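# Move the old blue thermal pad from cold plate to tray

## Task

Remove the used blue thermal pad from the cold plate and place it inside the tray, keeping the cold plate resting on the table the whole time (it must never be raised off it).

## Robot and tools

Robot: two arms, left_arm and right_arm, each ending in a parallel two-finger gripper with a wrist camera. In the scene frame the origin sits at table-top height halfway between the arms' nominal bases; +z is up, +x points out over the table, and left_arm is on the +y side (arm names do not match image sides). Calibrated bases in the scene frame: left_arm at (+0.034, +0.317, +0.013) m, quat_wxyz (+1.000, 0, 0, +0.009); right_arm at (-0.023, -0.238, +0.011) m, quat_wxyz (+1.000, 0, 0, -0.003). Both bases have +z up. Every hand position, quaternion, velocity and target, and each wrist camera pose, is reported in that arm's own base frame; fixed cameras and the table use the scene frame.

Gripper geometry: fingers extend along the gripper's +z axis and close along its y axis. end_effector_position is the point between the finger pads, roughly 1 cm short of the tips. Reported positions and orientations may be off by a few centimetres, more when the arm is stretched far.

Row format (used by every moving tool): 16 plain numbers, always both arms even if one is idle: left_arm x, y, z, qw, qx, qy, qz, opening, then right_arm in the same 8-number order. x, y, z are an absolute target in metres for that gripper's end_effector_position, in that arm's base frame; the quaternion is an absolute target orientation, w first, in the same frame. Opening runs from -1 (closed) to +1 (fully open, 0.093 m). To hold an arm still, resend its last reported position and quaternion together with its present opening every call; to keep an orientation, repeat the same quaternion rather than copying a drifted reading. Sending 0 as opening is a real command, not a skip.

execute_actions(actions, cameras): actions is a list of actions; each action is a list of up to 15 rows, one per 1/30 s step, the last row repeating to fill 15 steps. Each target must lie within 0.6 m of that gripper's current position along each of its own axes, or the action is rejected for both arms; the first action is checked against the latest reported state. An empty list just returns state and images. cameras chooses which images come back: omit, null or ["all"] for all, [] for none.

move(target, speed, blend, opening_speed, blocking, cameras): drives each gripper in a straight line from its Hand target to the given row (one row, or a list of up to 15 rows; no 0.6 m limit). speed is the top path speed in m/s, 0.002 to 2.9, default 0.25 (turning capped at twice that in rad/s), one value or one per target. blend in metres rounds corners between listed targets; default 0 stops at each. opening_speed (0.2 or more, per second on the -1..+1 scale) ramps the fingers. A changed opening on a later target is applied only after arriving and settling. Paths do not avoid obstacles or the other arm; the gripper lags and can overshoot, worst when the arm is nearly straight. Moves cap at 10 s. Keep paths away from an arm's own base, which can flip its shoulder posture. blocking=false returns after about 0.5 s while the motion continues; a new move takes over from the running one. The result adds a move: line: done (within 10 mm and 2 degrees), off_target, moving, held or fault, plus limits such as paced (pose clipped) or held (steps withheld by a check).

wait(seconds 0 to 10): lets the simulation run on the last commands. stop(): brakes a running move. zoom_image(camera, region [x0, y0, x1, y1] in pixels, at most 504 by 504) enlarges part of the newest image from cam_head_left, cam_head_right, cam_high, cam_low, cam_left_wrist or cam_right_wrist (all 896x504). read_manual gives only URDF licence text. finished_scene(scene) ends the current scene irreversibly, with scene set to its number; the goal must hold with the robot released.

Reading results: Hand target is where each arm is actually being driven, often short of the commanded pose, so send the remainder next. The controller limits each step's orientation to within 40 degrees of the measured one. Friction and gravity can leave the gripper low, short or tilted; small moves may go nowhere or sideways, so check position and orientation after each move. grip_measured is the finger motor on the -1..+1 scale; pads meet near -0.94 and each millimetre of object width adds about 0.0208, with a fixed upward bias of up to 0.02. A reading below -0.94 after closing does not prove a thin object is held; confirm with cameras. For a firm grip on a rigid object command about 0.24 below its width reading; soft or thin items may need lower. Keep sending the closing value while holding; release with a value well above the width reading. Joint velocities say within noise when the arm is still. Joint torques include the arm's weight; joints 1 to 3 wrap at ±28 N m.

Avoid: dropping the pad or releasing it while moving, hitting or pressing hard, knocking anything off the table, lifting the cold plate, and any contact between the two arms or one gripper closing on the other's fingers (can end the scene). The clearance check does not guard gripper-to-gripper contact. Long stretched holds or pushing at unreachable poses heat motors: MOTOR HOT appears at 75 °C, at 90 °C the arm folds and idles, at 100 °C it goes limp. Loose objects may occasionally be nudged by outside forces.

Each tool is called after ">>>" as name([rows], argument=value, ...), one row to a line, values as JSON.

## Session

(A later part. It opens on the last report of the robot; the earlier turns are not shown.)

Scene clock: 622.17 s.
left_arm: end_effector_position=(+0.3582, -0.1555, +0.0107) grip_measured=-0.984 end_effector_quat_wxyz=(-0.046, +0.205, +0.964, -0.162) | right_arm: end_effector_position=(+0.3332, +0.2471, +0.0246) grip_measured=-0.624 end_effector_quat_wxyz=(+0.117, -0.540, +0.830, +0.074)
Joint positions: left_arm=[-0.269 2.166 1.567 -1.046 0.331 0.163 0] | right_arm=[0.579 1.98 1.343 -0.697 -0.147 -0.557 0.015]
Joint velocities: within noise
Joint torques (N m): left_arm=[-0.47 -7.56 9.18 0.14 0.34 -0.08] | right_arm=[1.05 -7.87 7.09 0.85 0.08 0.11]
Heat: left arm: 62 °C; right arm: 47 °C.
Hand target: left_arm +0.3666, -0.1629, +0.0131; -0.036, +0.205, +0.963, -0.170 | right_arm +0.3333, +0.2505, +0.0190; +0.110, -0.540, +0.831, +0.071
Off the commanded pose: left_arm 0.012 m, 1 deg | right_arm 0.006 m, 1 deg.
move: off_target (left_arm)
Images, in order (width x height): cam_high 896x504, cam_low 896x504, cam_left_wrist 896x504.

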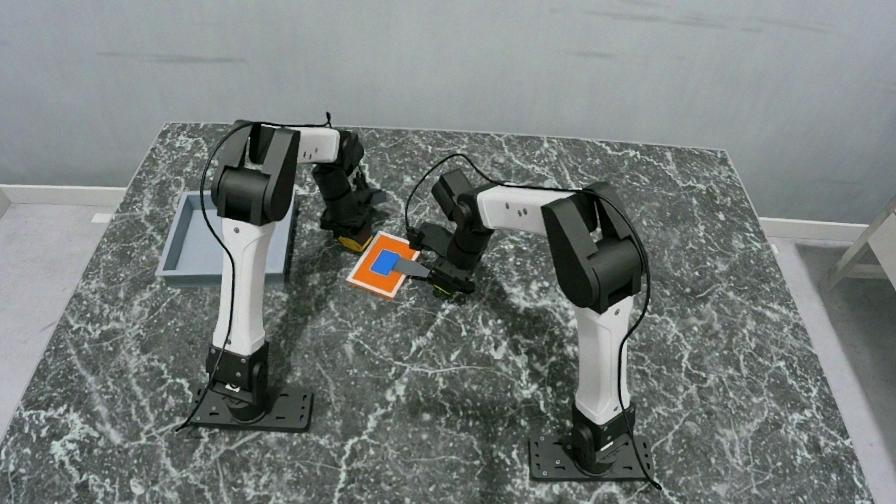

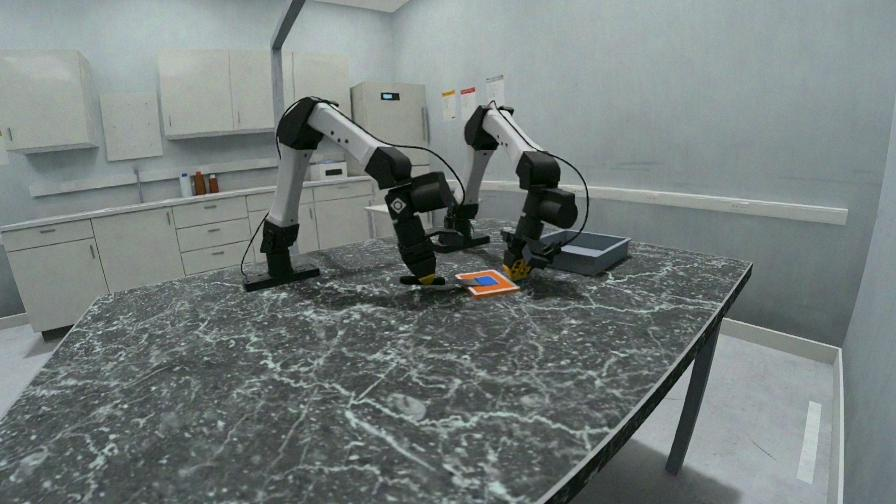

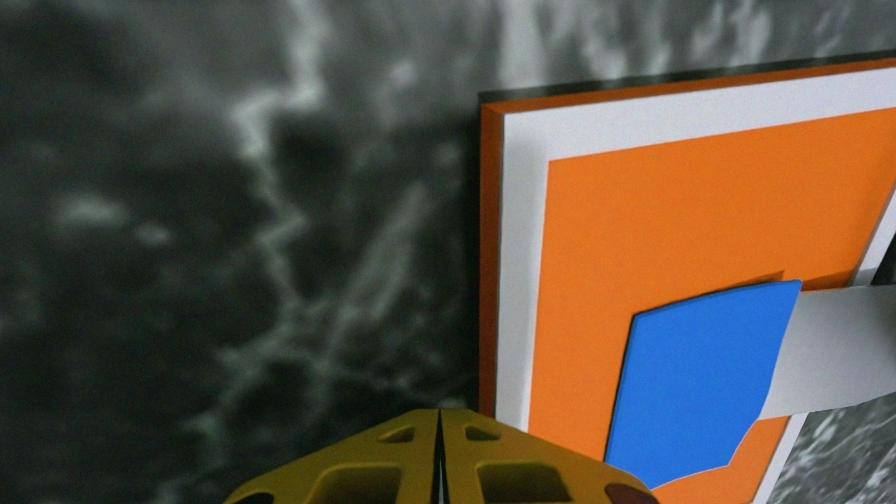

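>>> move([
  [0.367,-0.163,0.013,-0.036,0.205,0.963,-0.170,-1,0.3405,0.2665,0.018,0.1095,-0.54,0.8315,0.0711,-0.85],
], speed=0.02, cameras=["cam_left_wrist","cam_low","cam_high"])

>>> zoom_image(camera="cam_left_wrist", region=[500, 200, 896, 480])

>>> zoom_image(camera="cam_low", region=[400, 240, 530, 310])

>>> zoom_image(camera="cam_high", region=[330, 200, 510, 310])

Scene clock: 630.87 s.
left_arm: end_effector_position=(+0.3582, -0.1555, +0.0107) grip_measured=-0.984 end_effector_quat_wxyz=(-0.046, +0.205, +0.964, -0.162) | right_arm: end_effector_position=(+0.3378, +0.2569, +0.0217) grip_measured=-0.625 end_effector_quat_wxyz=(+0.106, -0.538, +0.834, +0.068)
Joint positions: left_arm=[-0.269 2.166 1.567 -1.046 0.33 0.163 0] | right_arm=[0.598 2.031 1.414 -0.736 -0.131 -0.533 0.015]
Joint velocities: within noise
Joint torques (N m): left_arm=[-0.73 -7.86 9.59 0.1 0.43 -0.07] | right_arm=[1.39 -8.29 7.46 1.01 -0.04 0.12]
Heat: left arm: 62 °C; right arm: 47 °C.
Hand target: left_arm +0.3666, -0.1629, +0.0131; -0.036, +0.205, +0.963, -0.170 | right_arm +0.3403, +0.2664, +0.0182; +0.110, -0.540, +0.831, +0.071
Off the commanded pose: left_arm 0.012 m, 1 deg | right_arm 0.011 m, 1 deg.
move: off_target (left_arm, right_arm)
Images, in order (width x height): cam_high 896x504, cam_low 896x504, cam_left_wrist 896x504.

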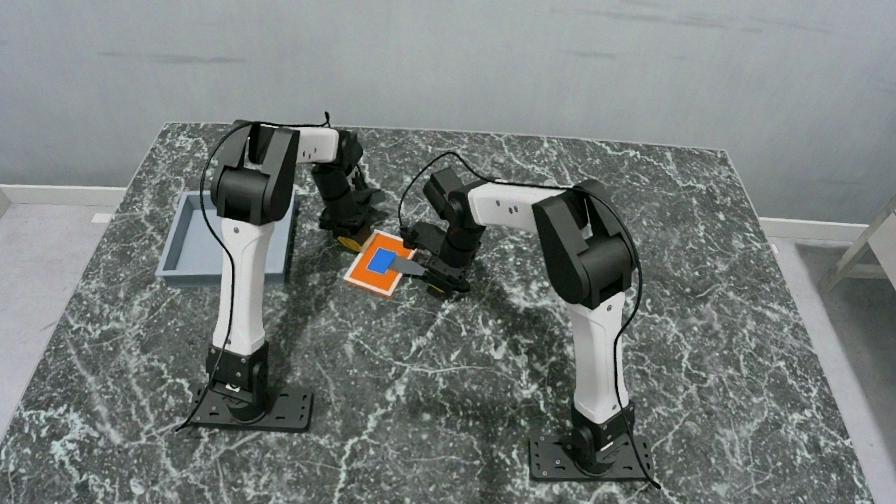

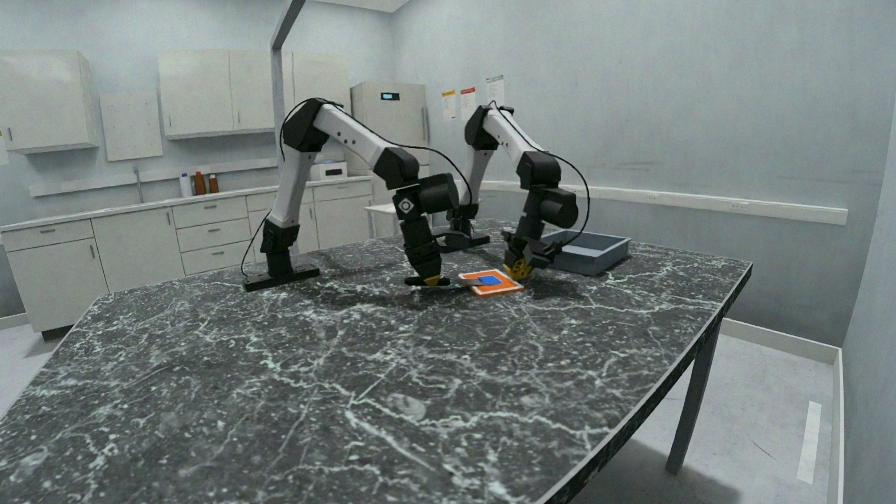

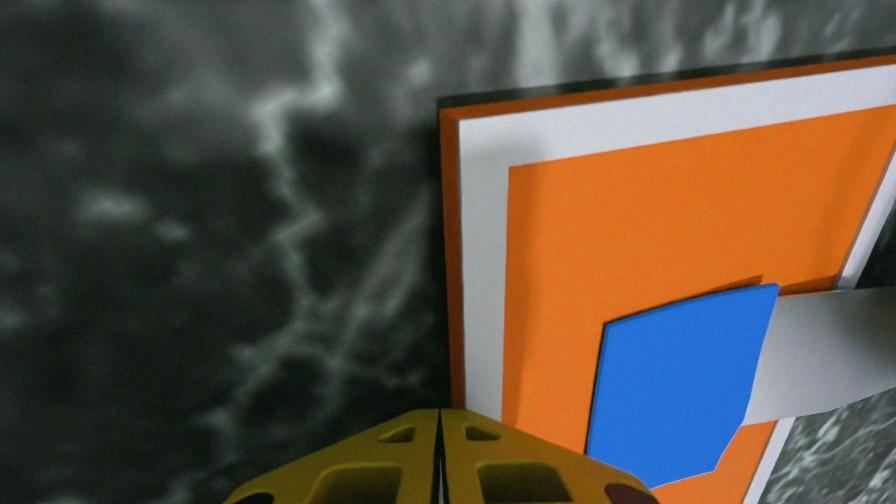

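Scaled by 1.273 from the camera's 896x504 image, which has a finer 1280x720 frame.

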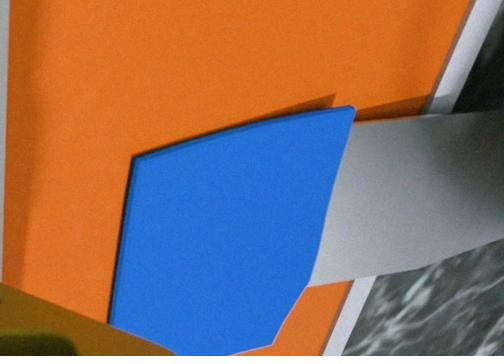

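Scaled by 3.877 from the camera's 896x504 image, which has a finer 1280x720 frame.

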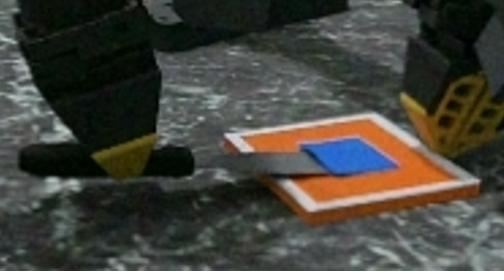

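Scaled by 2.800 from the camera's 896x504 image, which has a finer 1280x720 frame.

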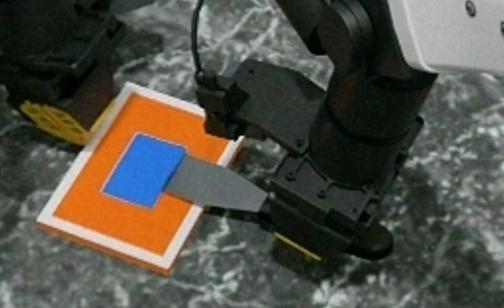

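>>> move([
  [0.367,-0.163,0.013,-0.036,0.205,0.963,-0.170,-1,0.3475,0.282,0.018,0.1095,-0.54,0.8315,0.0711,-0.85],
], speed=0.02, cameras=["cam_left_wrist","cam_low","cam_high"])

>>> zoom_image(camera="cam_left_wrist", region=[500, 200, 896, 480])

>>> zoom_image(camera="cam_low", region=[400, 240, 530, 310])

>>> zoom_image(camera="cam_high", region=[330, 200, 510, 310])

Scene clock: 641.20 s.
left_arm: end_effector_position=(+0.3586, -0.1549, +0.0105) grip_measured=-0.984 end_effector_quat_wxyz=(-0.045, +0.205, +0.964, -0.160) | right_arm: end_effector_position=(+0.3401, +0.2623, +0.0189) grip_measured=-0.627 end_effector_quat_wxyz=(+0.088, -0.535, +0.838, +0.059)
Joint positions: left_arm=[-0.269 2.166 1.567 -1.046 0.326 0.162 0] | right_arm=[0.614 2.081 1.486 -0.794 -0.11 -0.512 0.015]
Joint velocities: within noise
Joint torques (N m): left_arm=[-0.7 -7.61 9.35 0.11 0.41 -0.03] | right_arm=[1.84 -8.76 7.94 1.34 -0.23 0.13]
Heat: left arm: 62 °C; right arm: 47 °C.
Hand target: left_arm +0.3666, -0.1629, +0.0131; -0.036, +0.205, +0.963, -0.170 | right_arm +0.3467, +0.2814, +0.0188; +0.109, -0.540, +0.831, +0.071
Off the commanded pose: left_arm 0.012 m, 2 deg | right_arm 0.021 m, 3 deg.
move: off_target (left_arm, right_arm)
Images, in order (width x height): cam_high 896x504, cam_low 896x504, cam_left_wrist 896x504.

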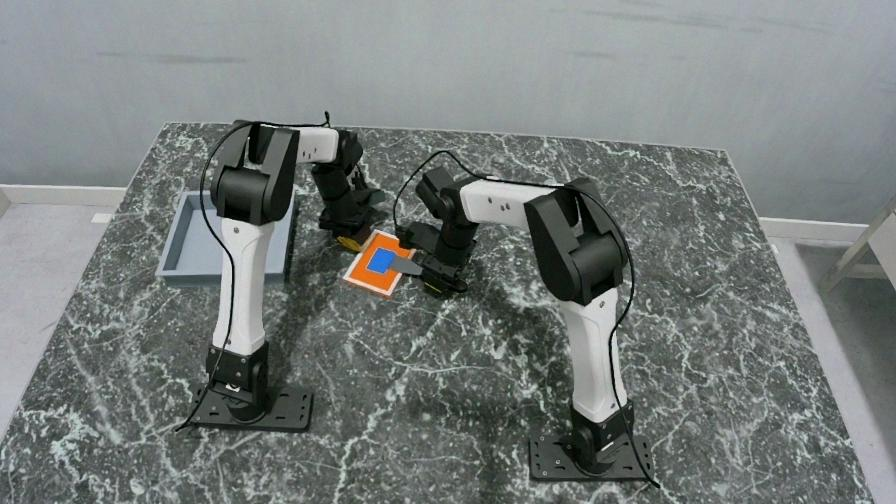

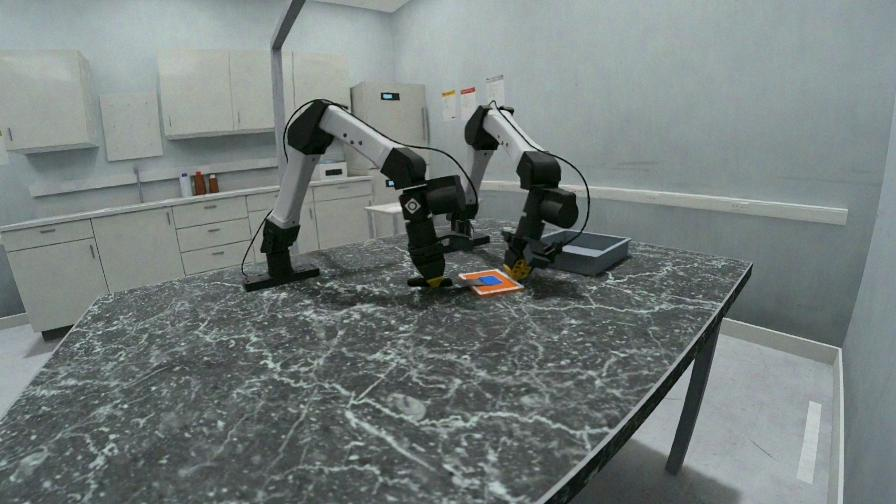

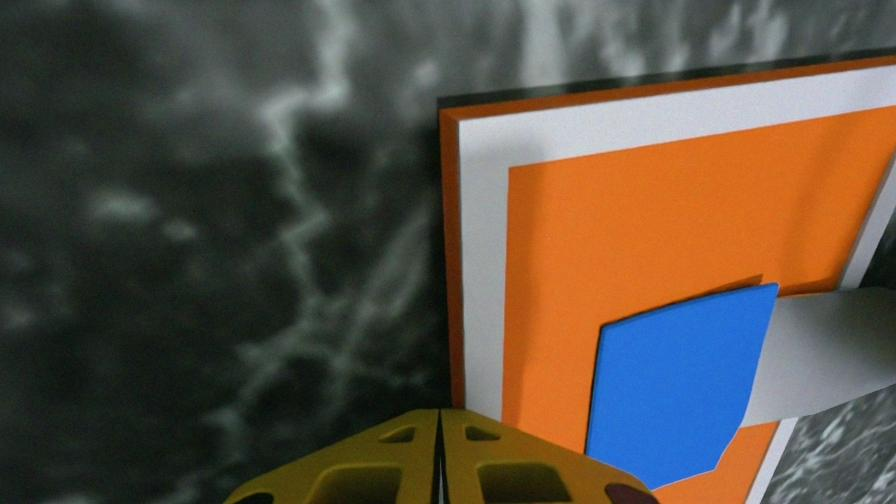

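Scaled by 1.273 from the camera's 896x504 image, which has a finer 1280x720 frame.

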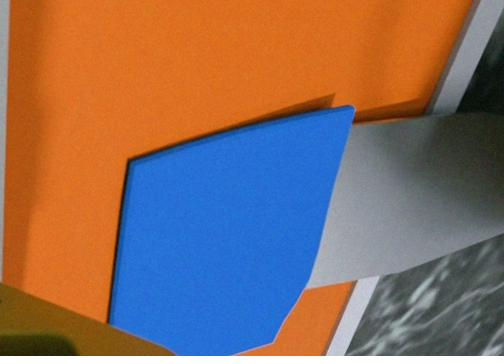

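Scaled by 3.877 from the camera's 896x504 image, which has a finer 1280x720 frame.

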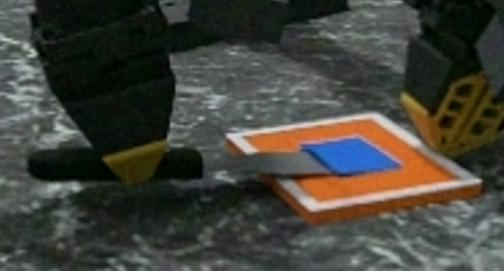

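Scaled by 2.800 from the camera's 896x504 image, which has a finer 1280x720 frame.

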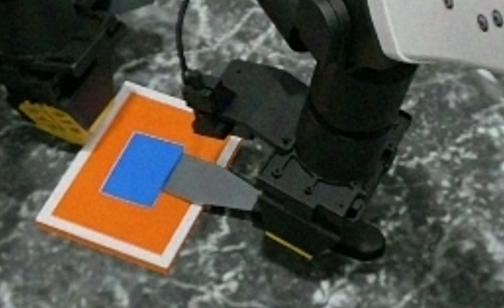

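>>> move([
  [0.367,-0.163,0.013,-0.036,0.205,0.963,-0.170,-1,0.345,0.275,0.006,0.1825,-0.5246,0.8234,0.1163,-0.85],
], speed=0.04, cameras=["cam_left_wrist","cam_low","cam_high","cam_right_wrist"])

>>> zoom_image(camera="cam_left_wrist", region=[500, 200, 896, 480])

>>> zoom_image(camera="cam_low", region=[400, 240, 530, 310])

Scene clock: 657.93 s.
left_arm: end_effector_position=(+0.3591, -0.1547, +0.0106) grip_measured=-0.984 end_effector_quat_wxyz=(-0.045, +0.205, +0.965, -0.159) | right_arm: end_effector_position=(+0.3419, +0.2663, +0.0061) grip_measured=-0.628 end_effector_quat_wxyz=(+0.163, -0.526, +0.829, +0.101)
Joint positions: left_arm=[-0.269 2.166 1.568 -1.045 0.325 0.162 0] | right_arm=[0.587 2.008 1.268 -0.495 -0.192 -0.511 0.015]
Joint velocities: within noise
Joint torques (N m): left_arm=[-0.75 -7.73 9.03 0.17 0.49 -0.04] | right_arm=[0.34 -10.1 4.05 1.82 -0.36 0.1]
Heat: left arm: 62 °C; right arm: 47 °C.
Hand target: left_arm +0.3667, -0.1629, +0.0132; -0.036, +0.205, +0.963, -0.170 | right_arm +0.3447, +0.2748, +0.0064; +0.181, -0.525, +0.823, +0.116
Off the commanded pose: left_arm 0.012 m, 2 deg | right_arm 0.009 m, 3 deg.
move: off_target (left_arm, right_arm)
Images, in order (width x height): cam_high 896x504, cam_low 896x504, cam_left_wrist 896x504, cam_right_wrist 896x504.

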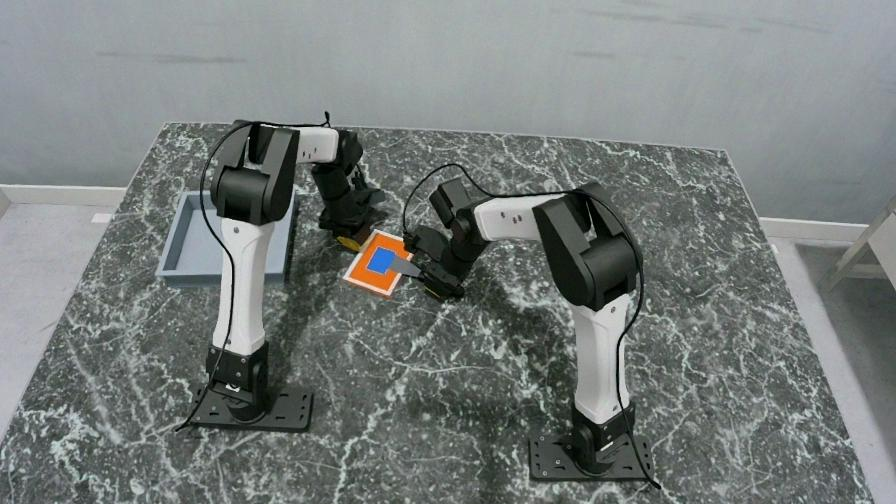

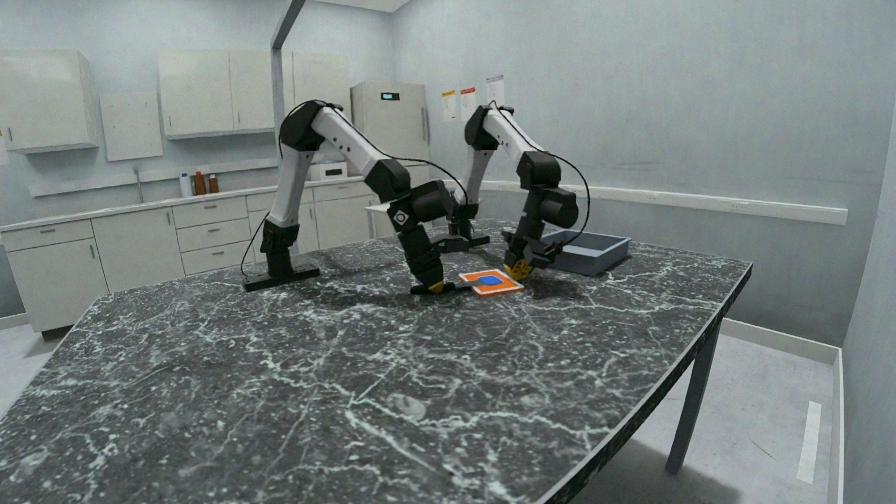

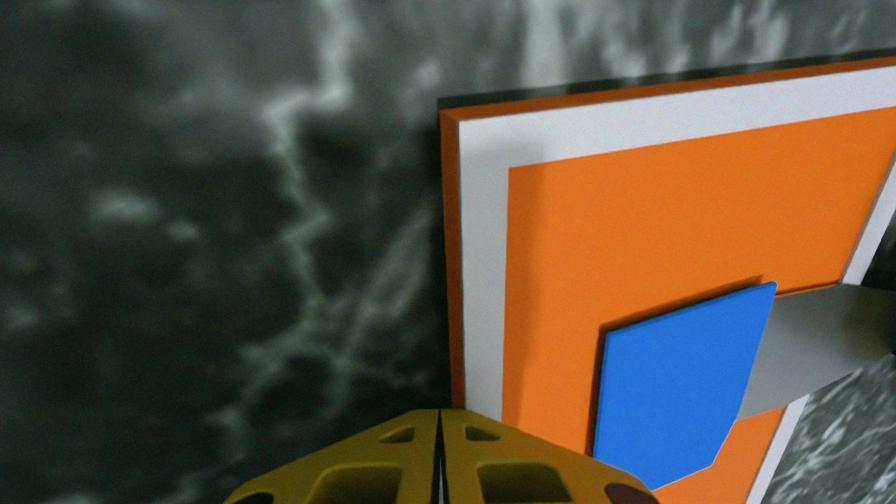

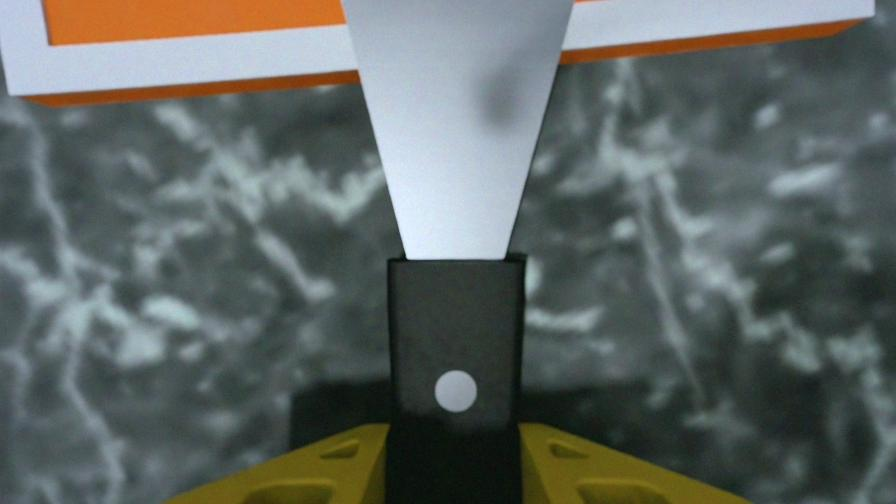

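Scaled by 1.273 from the camera's 896x504 image, which has a finer 1280x720 frame.

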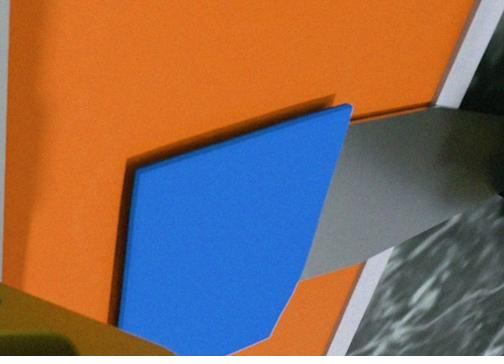

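Scaled by 3.877 from the camera's 896x504 image, which has a finer 1280x720 frame.

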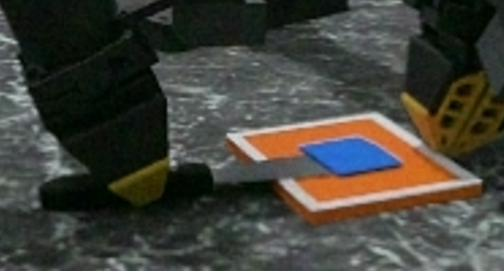

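>>> move([
  [0.367,-0.163,0.013,-0.036,0.205,0.963,-0.170,-1,0.352,0.294,0.012,0.1600,-0.5246,0.8234,0.105,-0.85],
], speed=0.02, cameras=["cam_left_wrist","cam_low","cam_high","cam_right_wrist"])

>>> zoom_image(camera="cam_left_wrist", region=[500, 200, 896, 480])

>>> zoom_image(camera="cam_low", region=[400, 240, 530, 310])

>>> zoom_image(camera="cam_high", region=[330, 200, 510, 310])

Scene clock: 666.73 s.
left_arm: end_effector_position=(+0.3597, -0.1545, +0.0106) grip_measured=-0.984 end_effector_quat_wxyz=(-0.043, +0.206, +0.965, -0.158) | right_arm: end_effector_position=(+0.3452, +0.2805, +0.0085) grip_measured=-0.628 end_effector_quat_wxyz=(+0.144, -0.525, +0.833, +0.094)
Joint positions: left_arm=[-0.269 2.166 1.568 -1.044 0.322 0.162 0] | right_arm=[0.618 2.063 1.378 -0.583 -0.17 -0.48 0.015]
Joint velocities: within noise
Joint torques (N m): left_arm=[-0.46 -7.71 9.36 0.1 0.44 -0.04] | right_arm=[0.88 -9.5 7.88 1.37 -0.25 0.08]
Heat: left arm: 62 °C; right arm: 48 °C.
Hand target: left_arm +0.3666, -0.1629, +0.0131; -0.036, +0.205, +0.963, -0.170 | right_arm +0.3516, +0.2936, +0.0124; +0.161, -0.527, +0.828, +0.106
Off the commanded pose: left_arm 0.011 m, 2 deg | right_arm 0.016 m, 2 deg.
move: off_target (left_arm, right_arm)
Images, in order (width x height): cam_high 896x504, cam_low 896x504, cam_left_wrist 896x504, cam_right_wrist 896x504.

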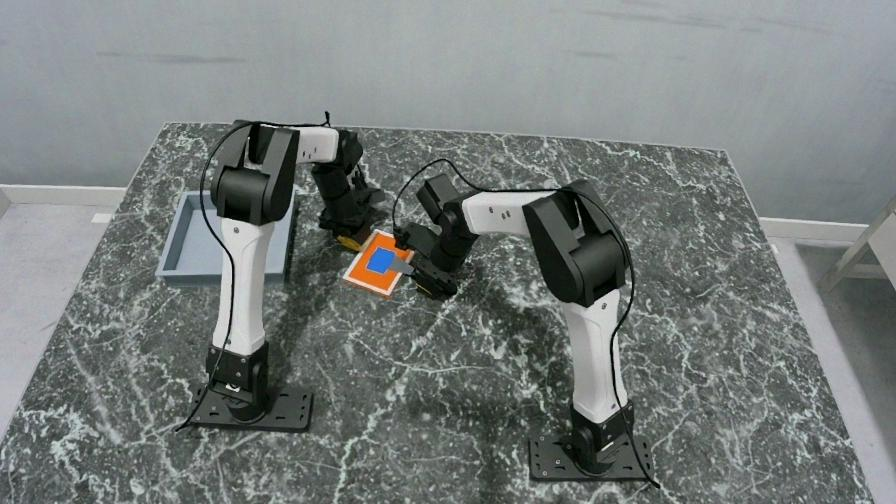

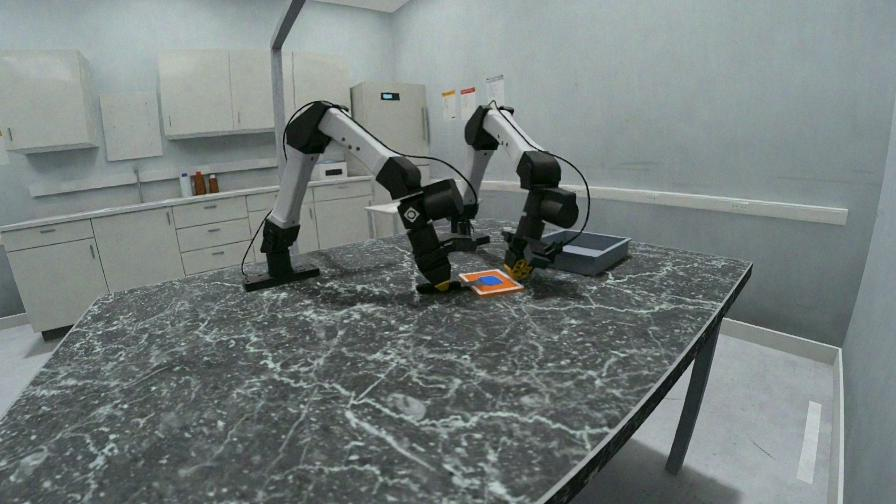

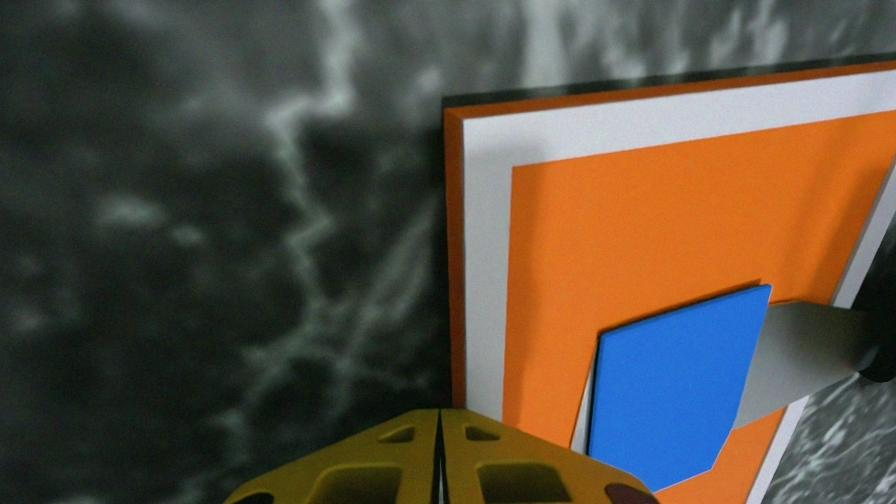

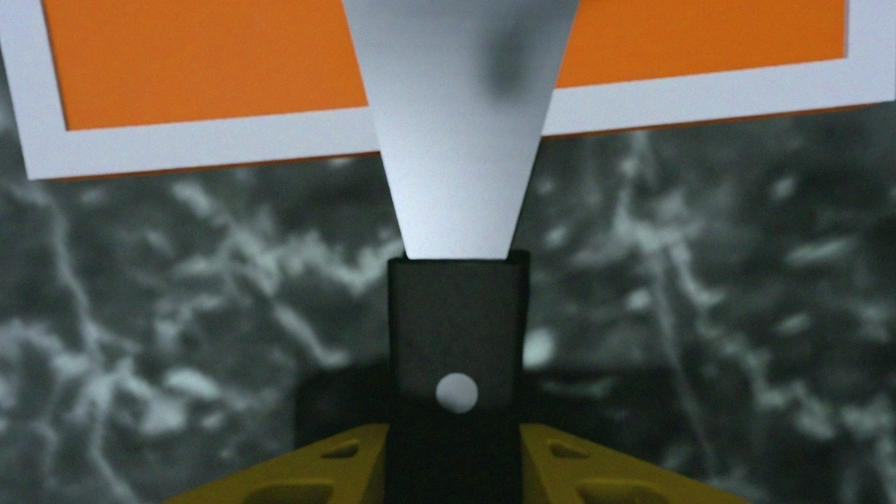

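Scaled by 1.273 from the camera's 896x504 image, which has a finer 1280x720 frame.

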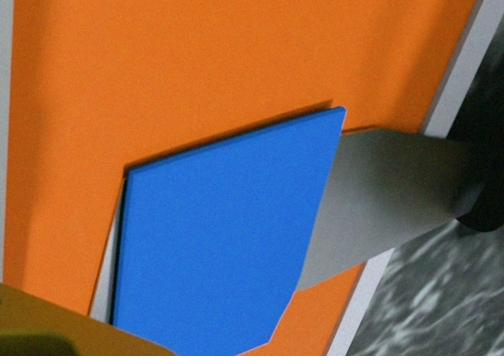

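Scaled by 3.877 from the camera's 896x504 image, which has a finer 1280x720 frame.

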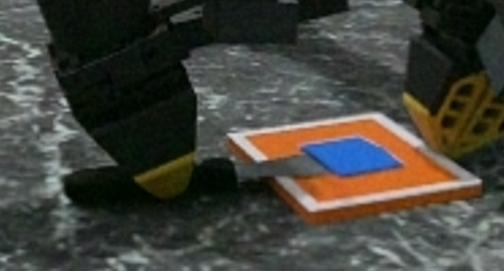

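Scaled by 2.800 from the camera's 896x504 image, which has a finer 1280x720 frame.

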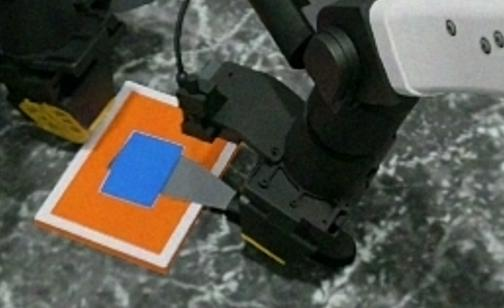

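>>> move([
  [0.367,-0.163,0.013,-0.036,0.205,0.963,-0.170,-1,0.345,0.280,0.022,0.19,-0.52,0.823,0.120,-0.85],
  [0.367,-0.163,0.013,-0.036,0.205,0.963,-0.170,-1,0.344,0.278,0.07,0.2324,-0.5165,0.8108,0.1481,-0.85],
], speed=0.03, cameras=["cam_left_wrist","cam_low","cam_high","cam_right_wrist"])

>>> zoom_image(camera="cam_low", region=[400, 220, 550, 310])

>>> zoom_image(camera="cam_high", region=[330, 200, 510, 310])

Scene clock: 701.93 s.
left_arm: end_effector_position=(+0.3594, -0.1557, +0.0111) grip_measured=-0.984 end_effector_quat_wxyz=(-0.044, +0.205, +0.964, -0.162) | right_arm: end_effector_position=(+0.3396, +0.2715, +0.0461) grip_measured=-0.628 end_effector_quat_wxyz=(+0.199, -0.515, +0.823, +0.132)
Joint positions: left_arm=[-0.269 2.166 1.568 -1.044 0.33 0.162 0] | right_arm=[0.577 1.901 1.252 -0.507 -0.252 -0.487 0.015]
Joint velocities: within noise
Joint torques (N m): left_arm=[-0.7 -7.92 9.09 0.11 0.38 -0.08] | right_arm=[-0.36 -14.08 5.76 1.55 -0.45 -0.03]
Heat: left arm: 61 °C; right arm: 51 °C.
Hand target: left_arm +0.3667, -0.1629, +0.0131; -0.036, +0.205, +0.963, -0.170 | right_arm +0.3438, +0.2777, +0.0698; +0.232, -0.517, +0.811, +0.147
Off the commanded pose: left_arm 0.011 m, 1 deg | right_arm 0.025 m, 5 deg.
move: off_target (left_arm, right_arm)
Images, in order (width x height): cam_high 896x504, cam_low 896x504, cam_left_wrist 896x504, cam_right_wrist 896x504.

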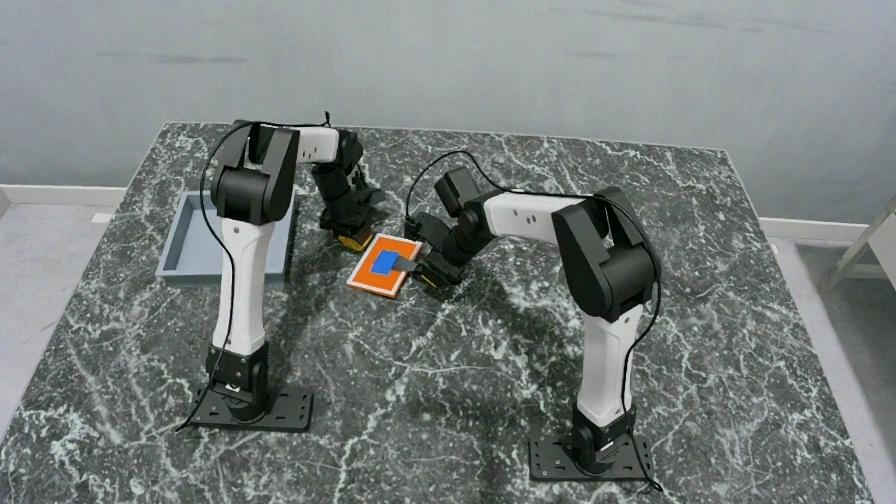

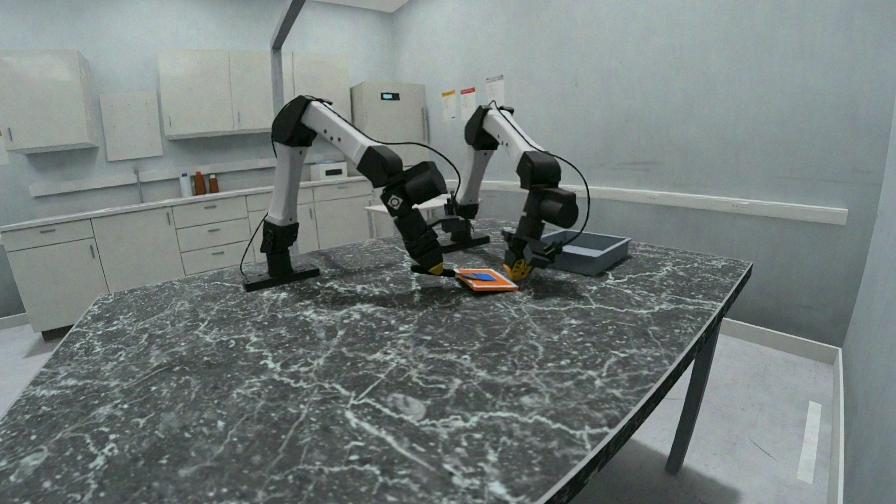

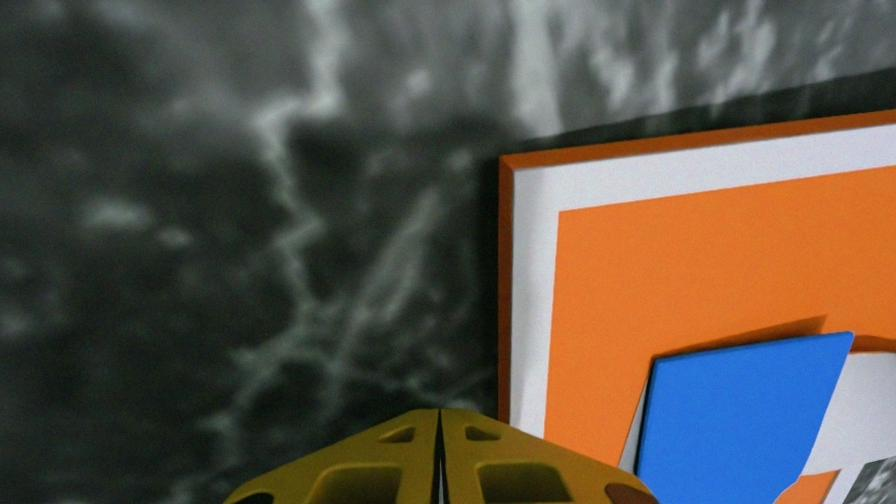

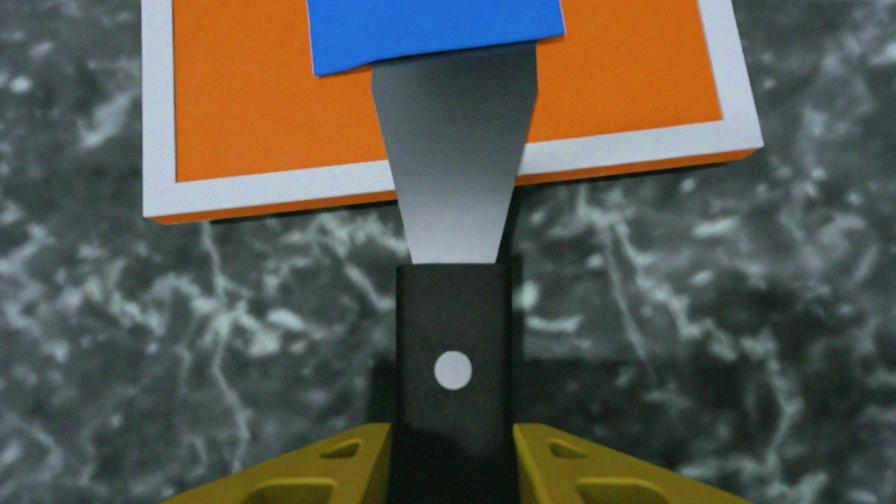

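Scaled by 3.360 from the camera's 896x504 image, which has a finer 1280x720 frame.

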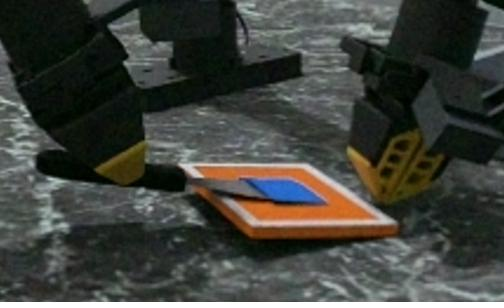

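Scaled by 2.800 from the camera's 896x504 image, which has a finer 1280x720 frame.

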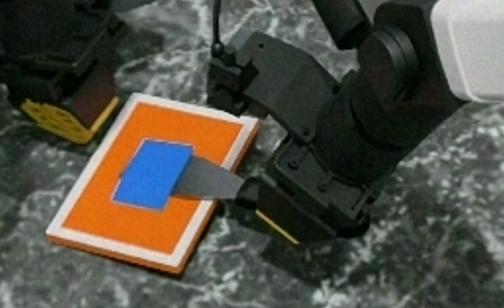

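>>> move([
  [0.367,-0.163,0.013,-0.036,0.205,0.963,-0.170,-1,0.343,0.277,0.014,0.1600,-0.5246,0.8234,0.105,-0.85],
], speed=0.06, cameras=["cam_left_wrist","cam_low","cam_high","cam_right_wrist"])

>>> zoom_image(camera="cam_low", region=[400, 220, 550, 310])

>>> zoom_image(camera="cam_left_wrist", region=[500, 200, 896, 504])

Scene clock: 710.17 s.
left_arm: end_effector_position=(+0.3594, -0.1558, +0.0111) grip_measured=-0.984 end_effector_quat_wxyz=(-0.044, +0.205, +0.964, -0.162) | right_arm: end_effector_position=(+0.3423, +0.2763, +0.0206) grip_measured=-0.631 end_effector_quat_wxyz=(+0.170, -0.524, +0.827, +0.116)
Joint positions: left_arm=[-0.269 2.166 1.568 -1.044 0.33 0.162 0] | right_arm=[0.597 1.994 1.303 -0.524 -0.217 -0.493 0.015]
Joint velocities: within noise
Joint torques (N m): left_arm=[-0.5 -7.73 9.05 0.11 0.38 -0.07] | right_arm=[0.85 -8.18 7.13 1.03 0.18 -0.01]
Heat: left arm: 61 °C; right arm: 53 °C.
Hand target: left_arm +0.3667, -0.1629, +0.0131; -0.036, +0.205, +0.963, -0.170 | right_arm +0.3430, +0.2769, +0.0142; +0.161, -0.527, +0.828, +0.106
Off the commanded pose: left_arm 0.011 m, 1 deg | right_arm 0.007 m, 2 deg.
move: off_target (left_arm)
Images, in order (width x height): cam_high 896x504, cam_low 896x504, cam_left_wrist 896x504, cam_right_wrist 896x504.

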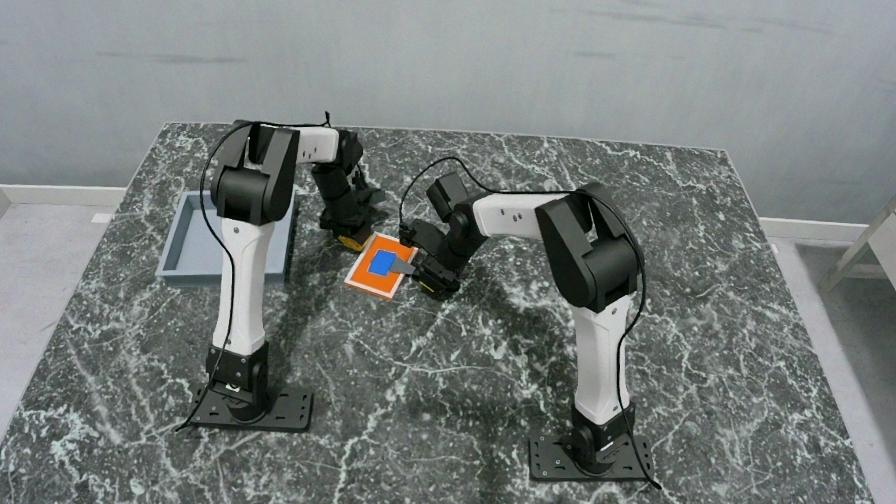

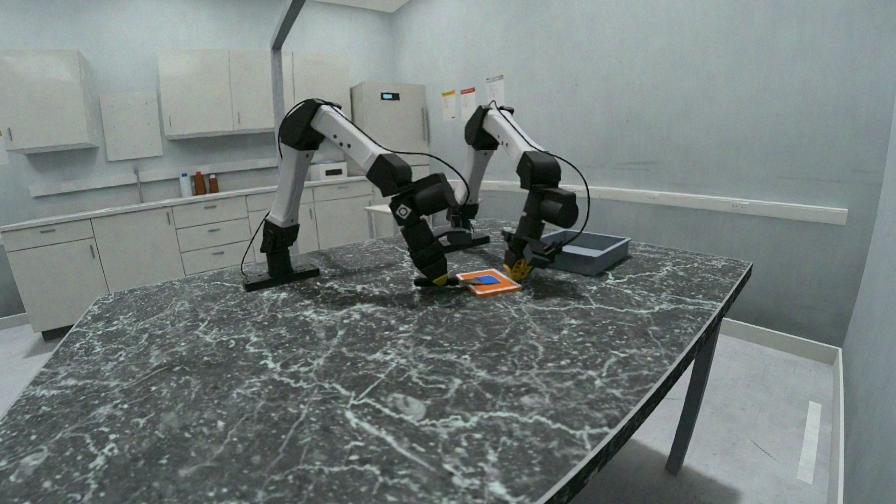

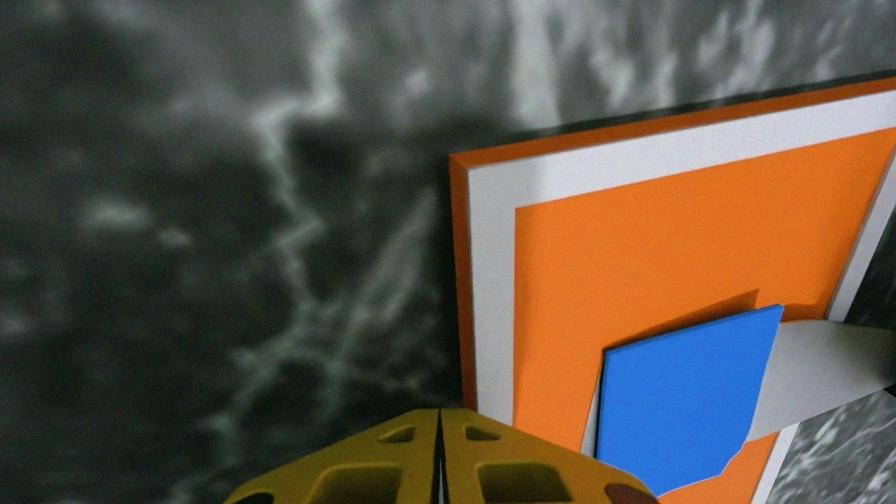

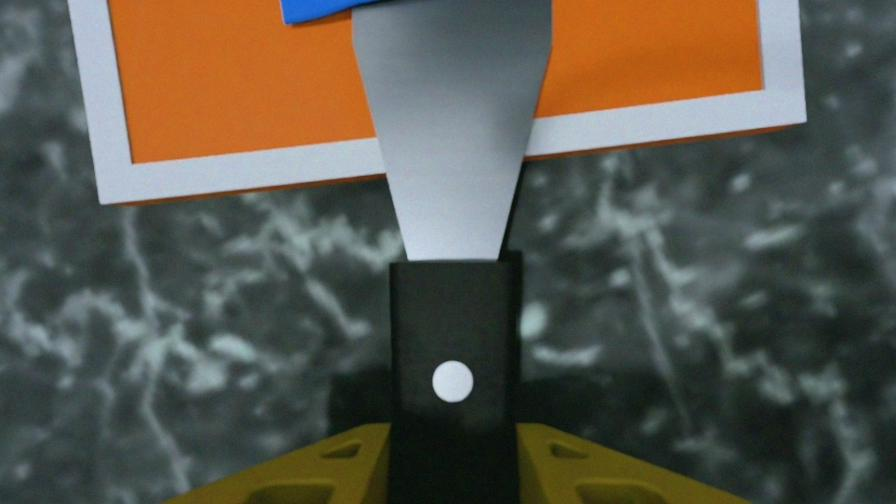

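Scaled by 3.360 from the camera's 896x504 image, which has a finer 1280x720 frame.

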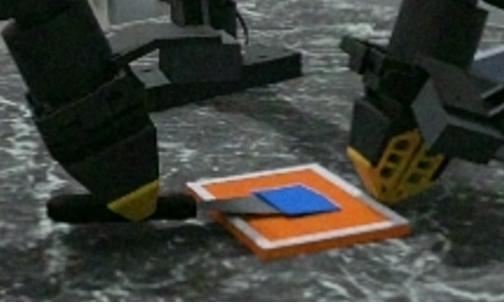

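Scaled by 1.273 from the camera's 896x504 image, which has a finer 1280x720 frame.

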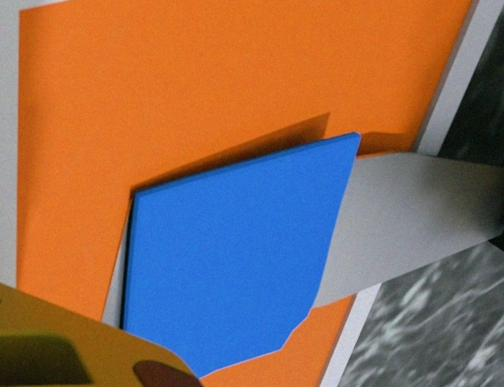

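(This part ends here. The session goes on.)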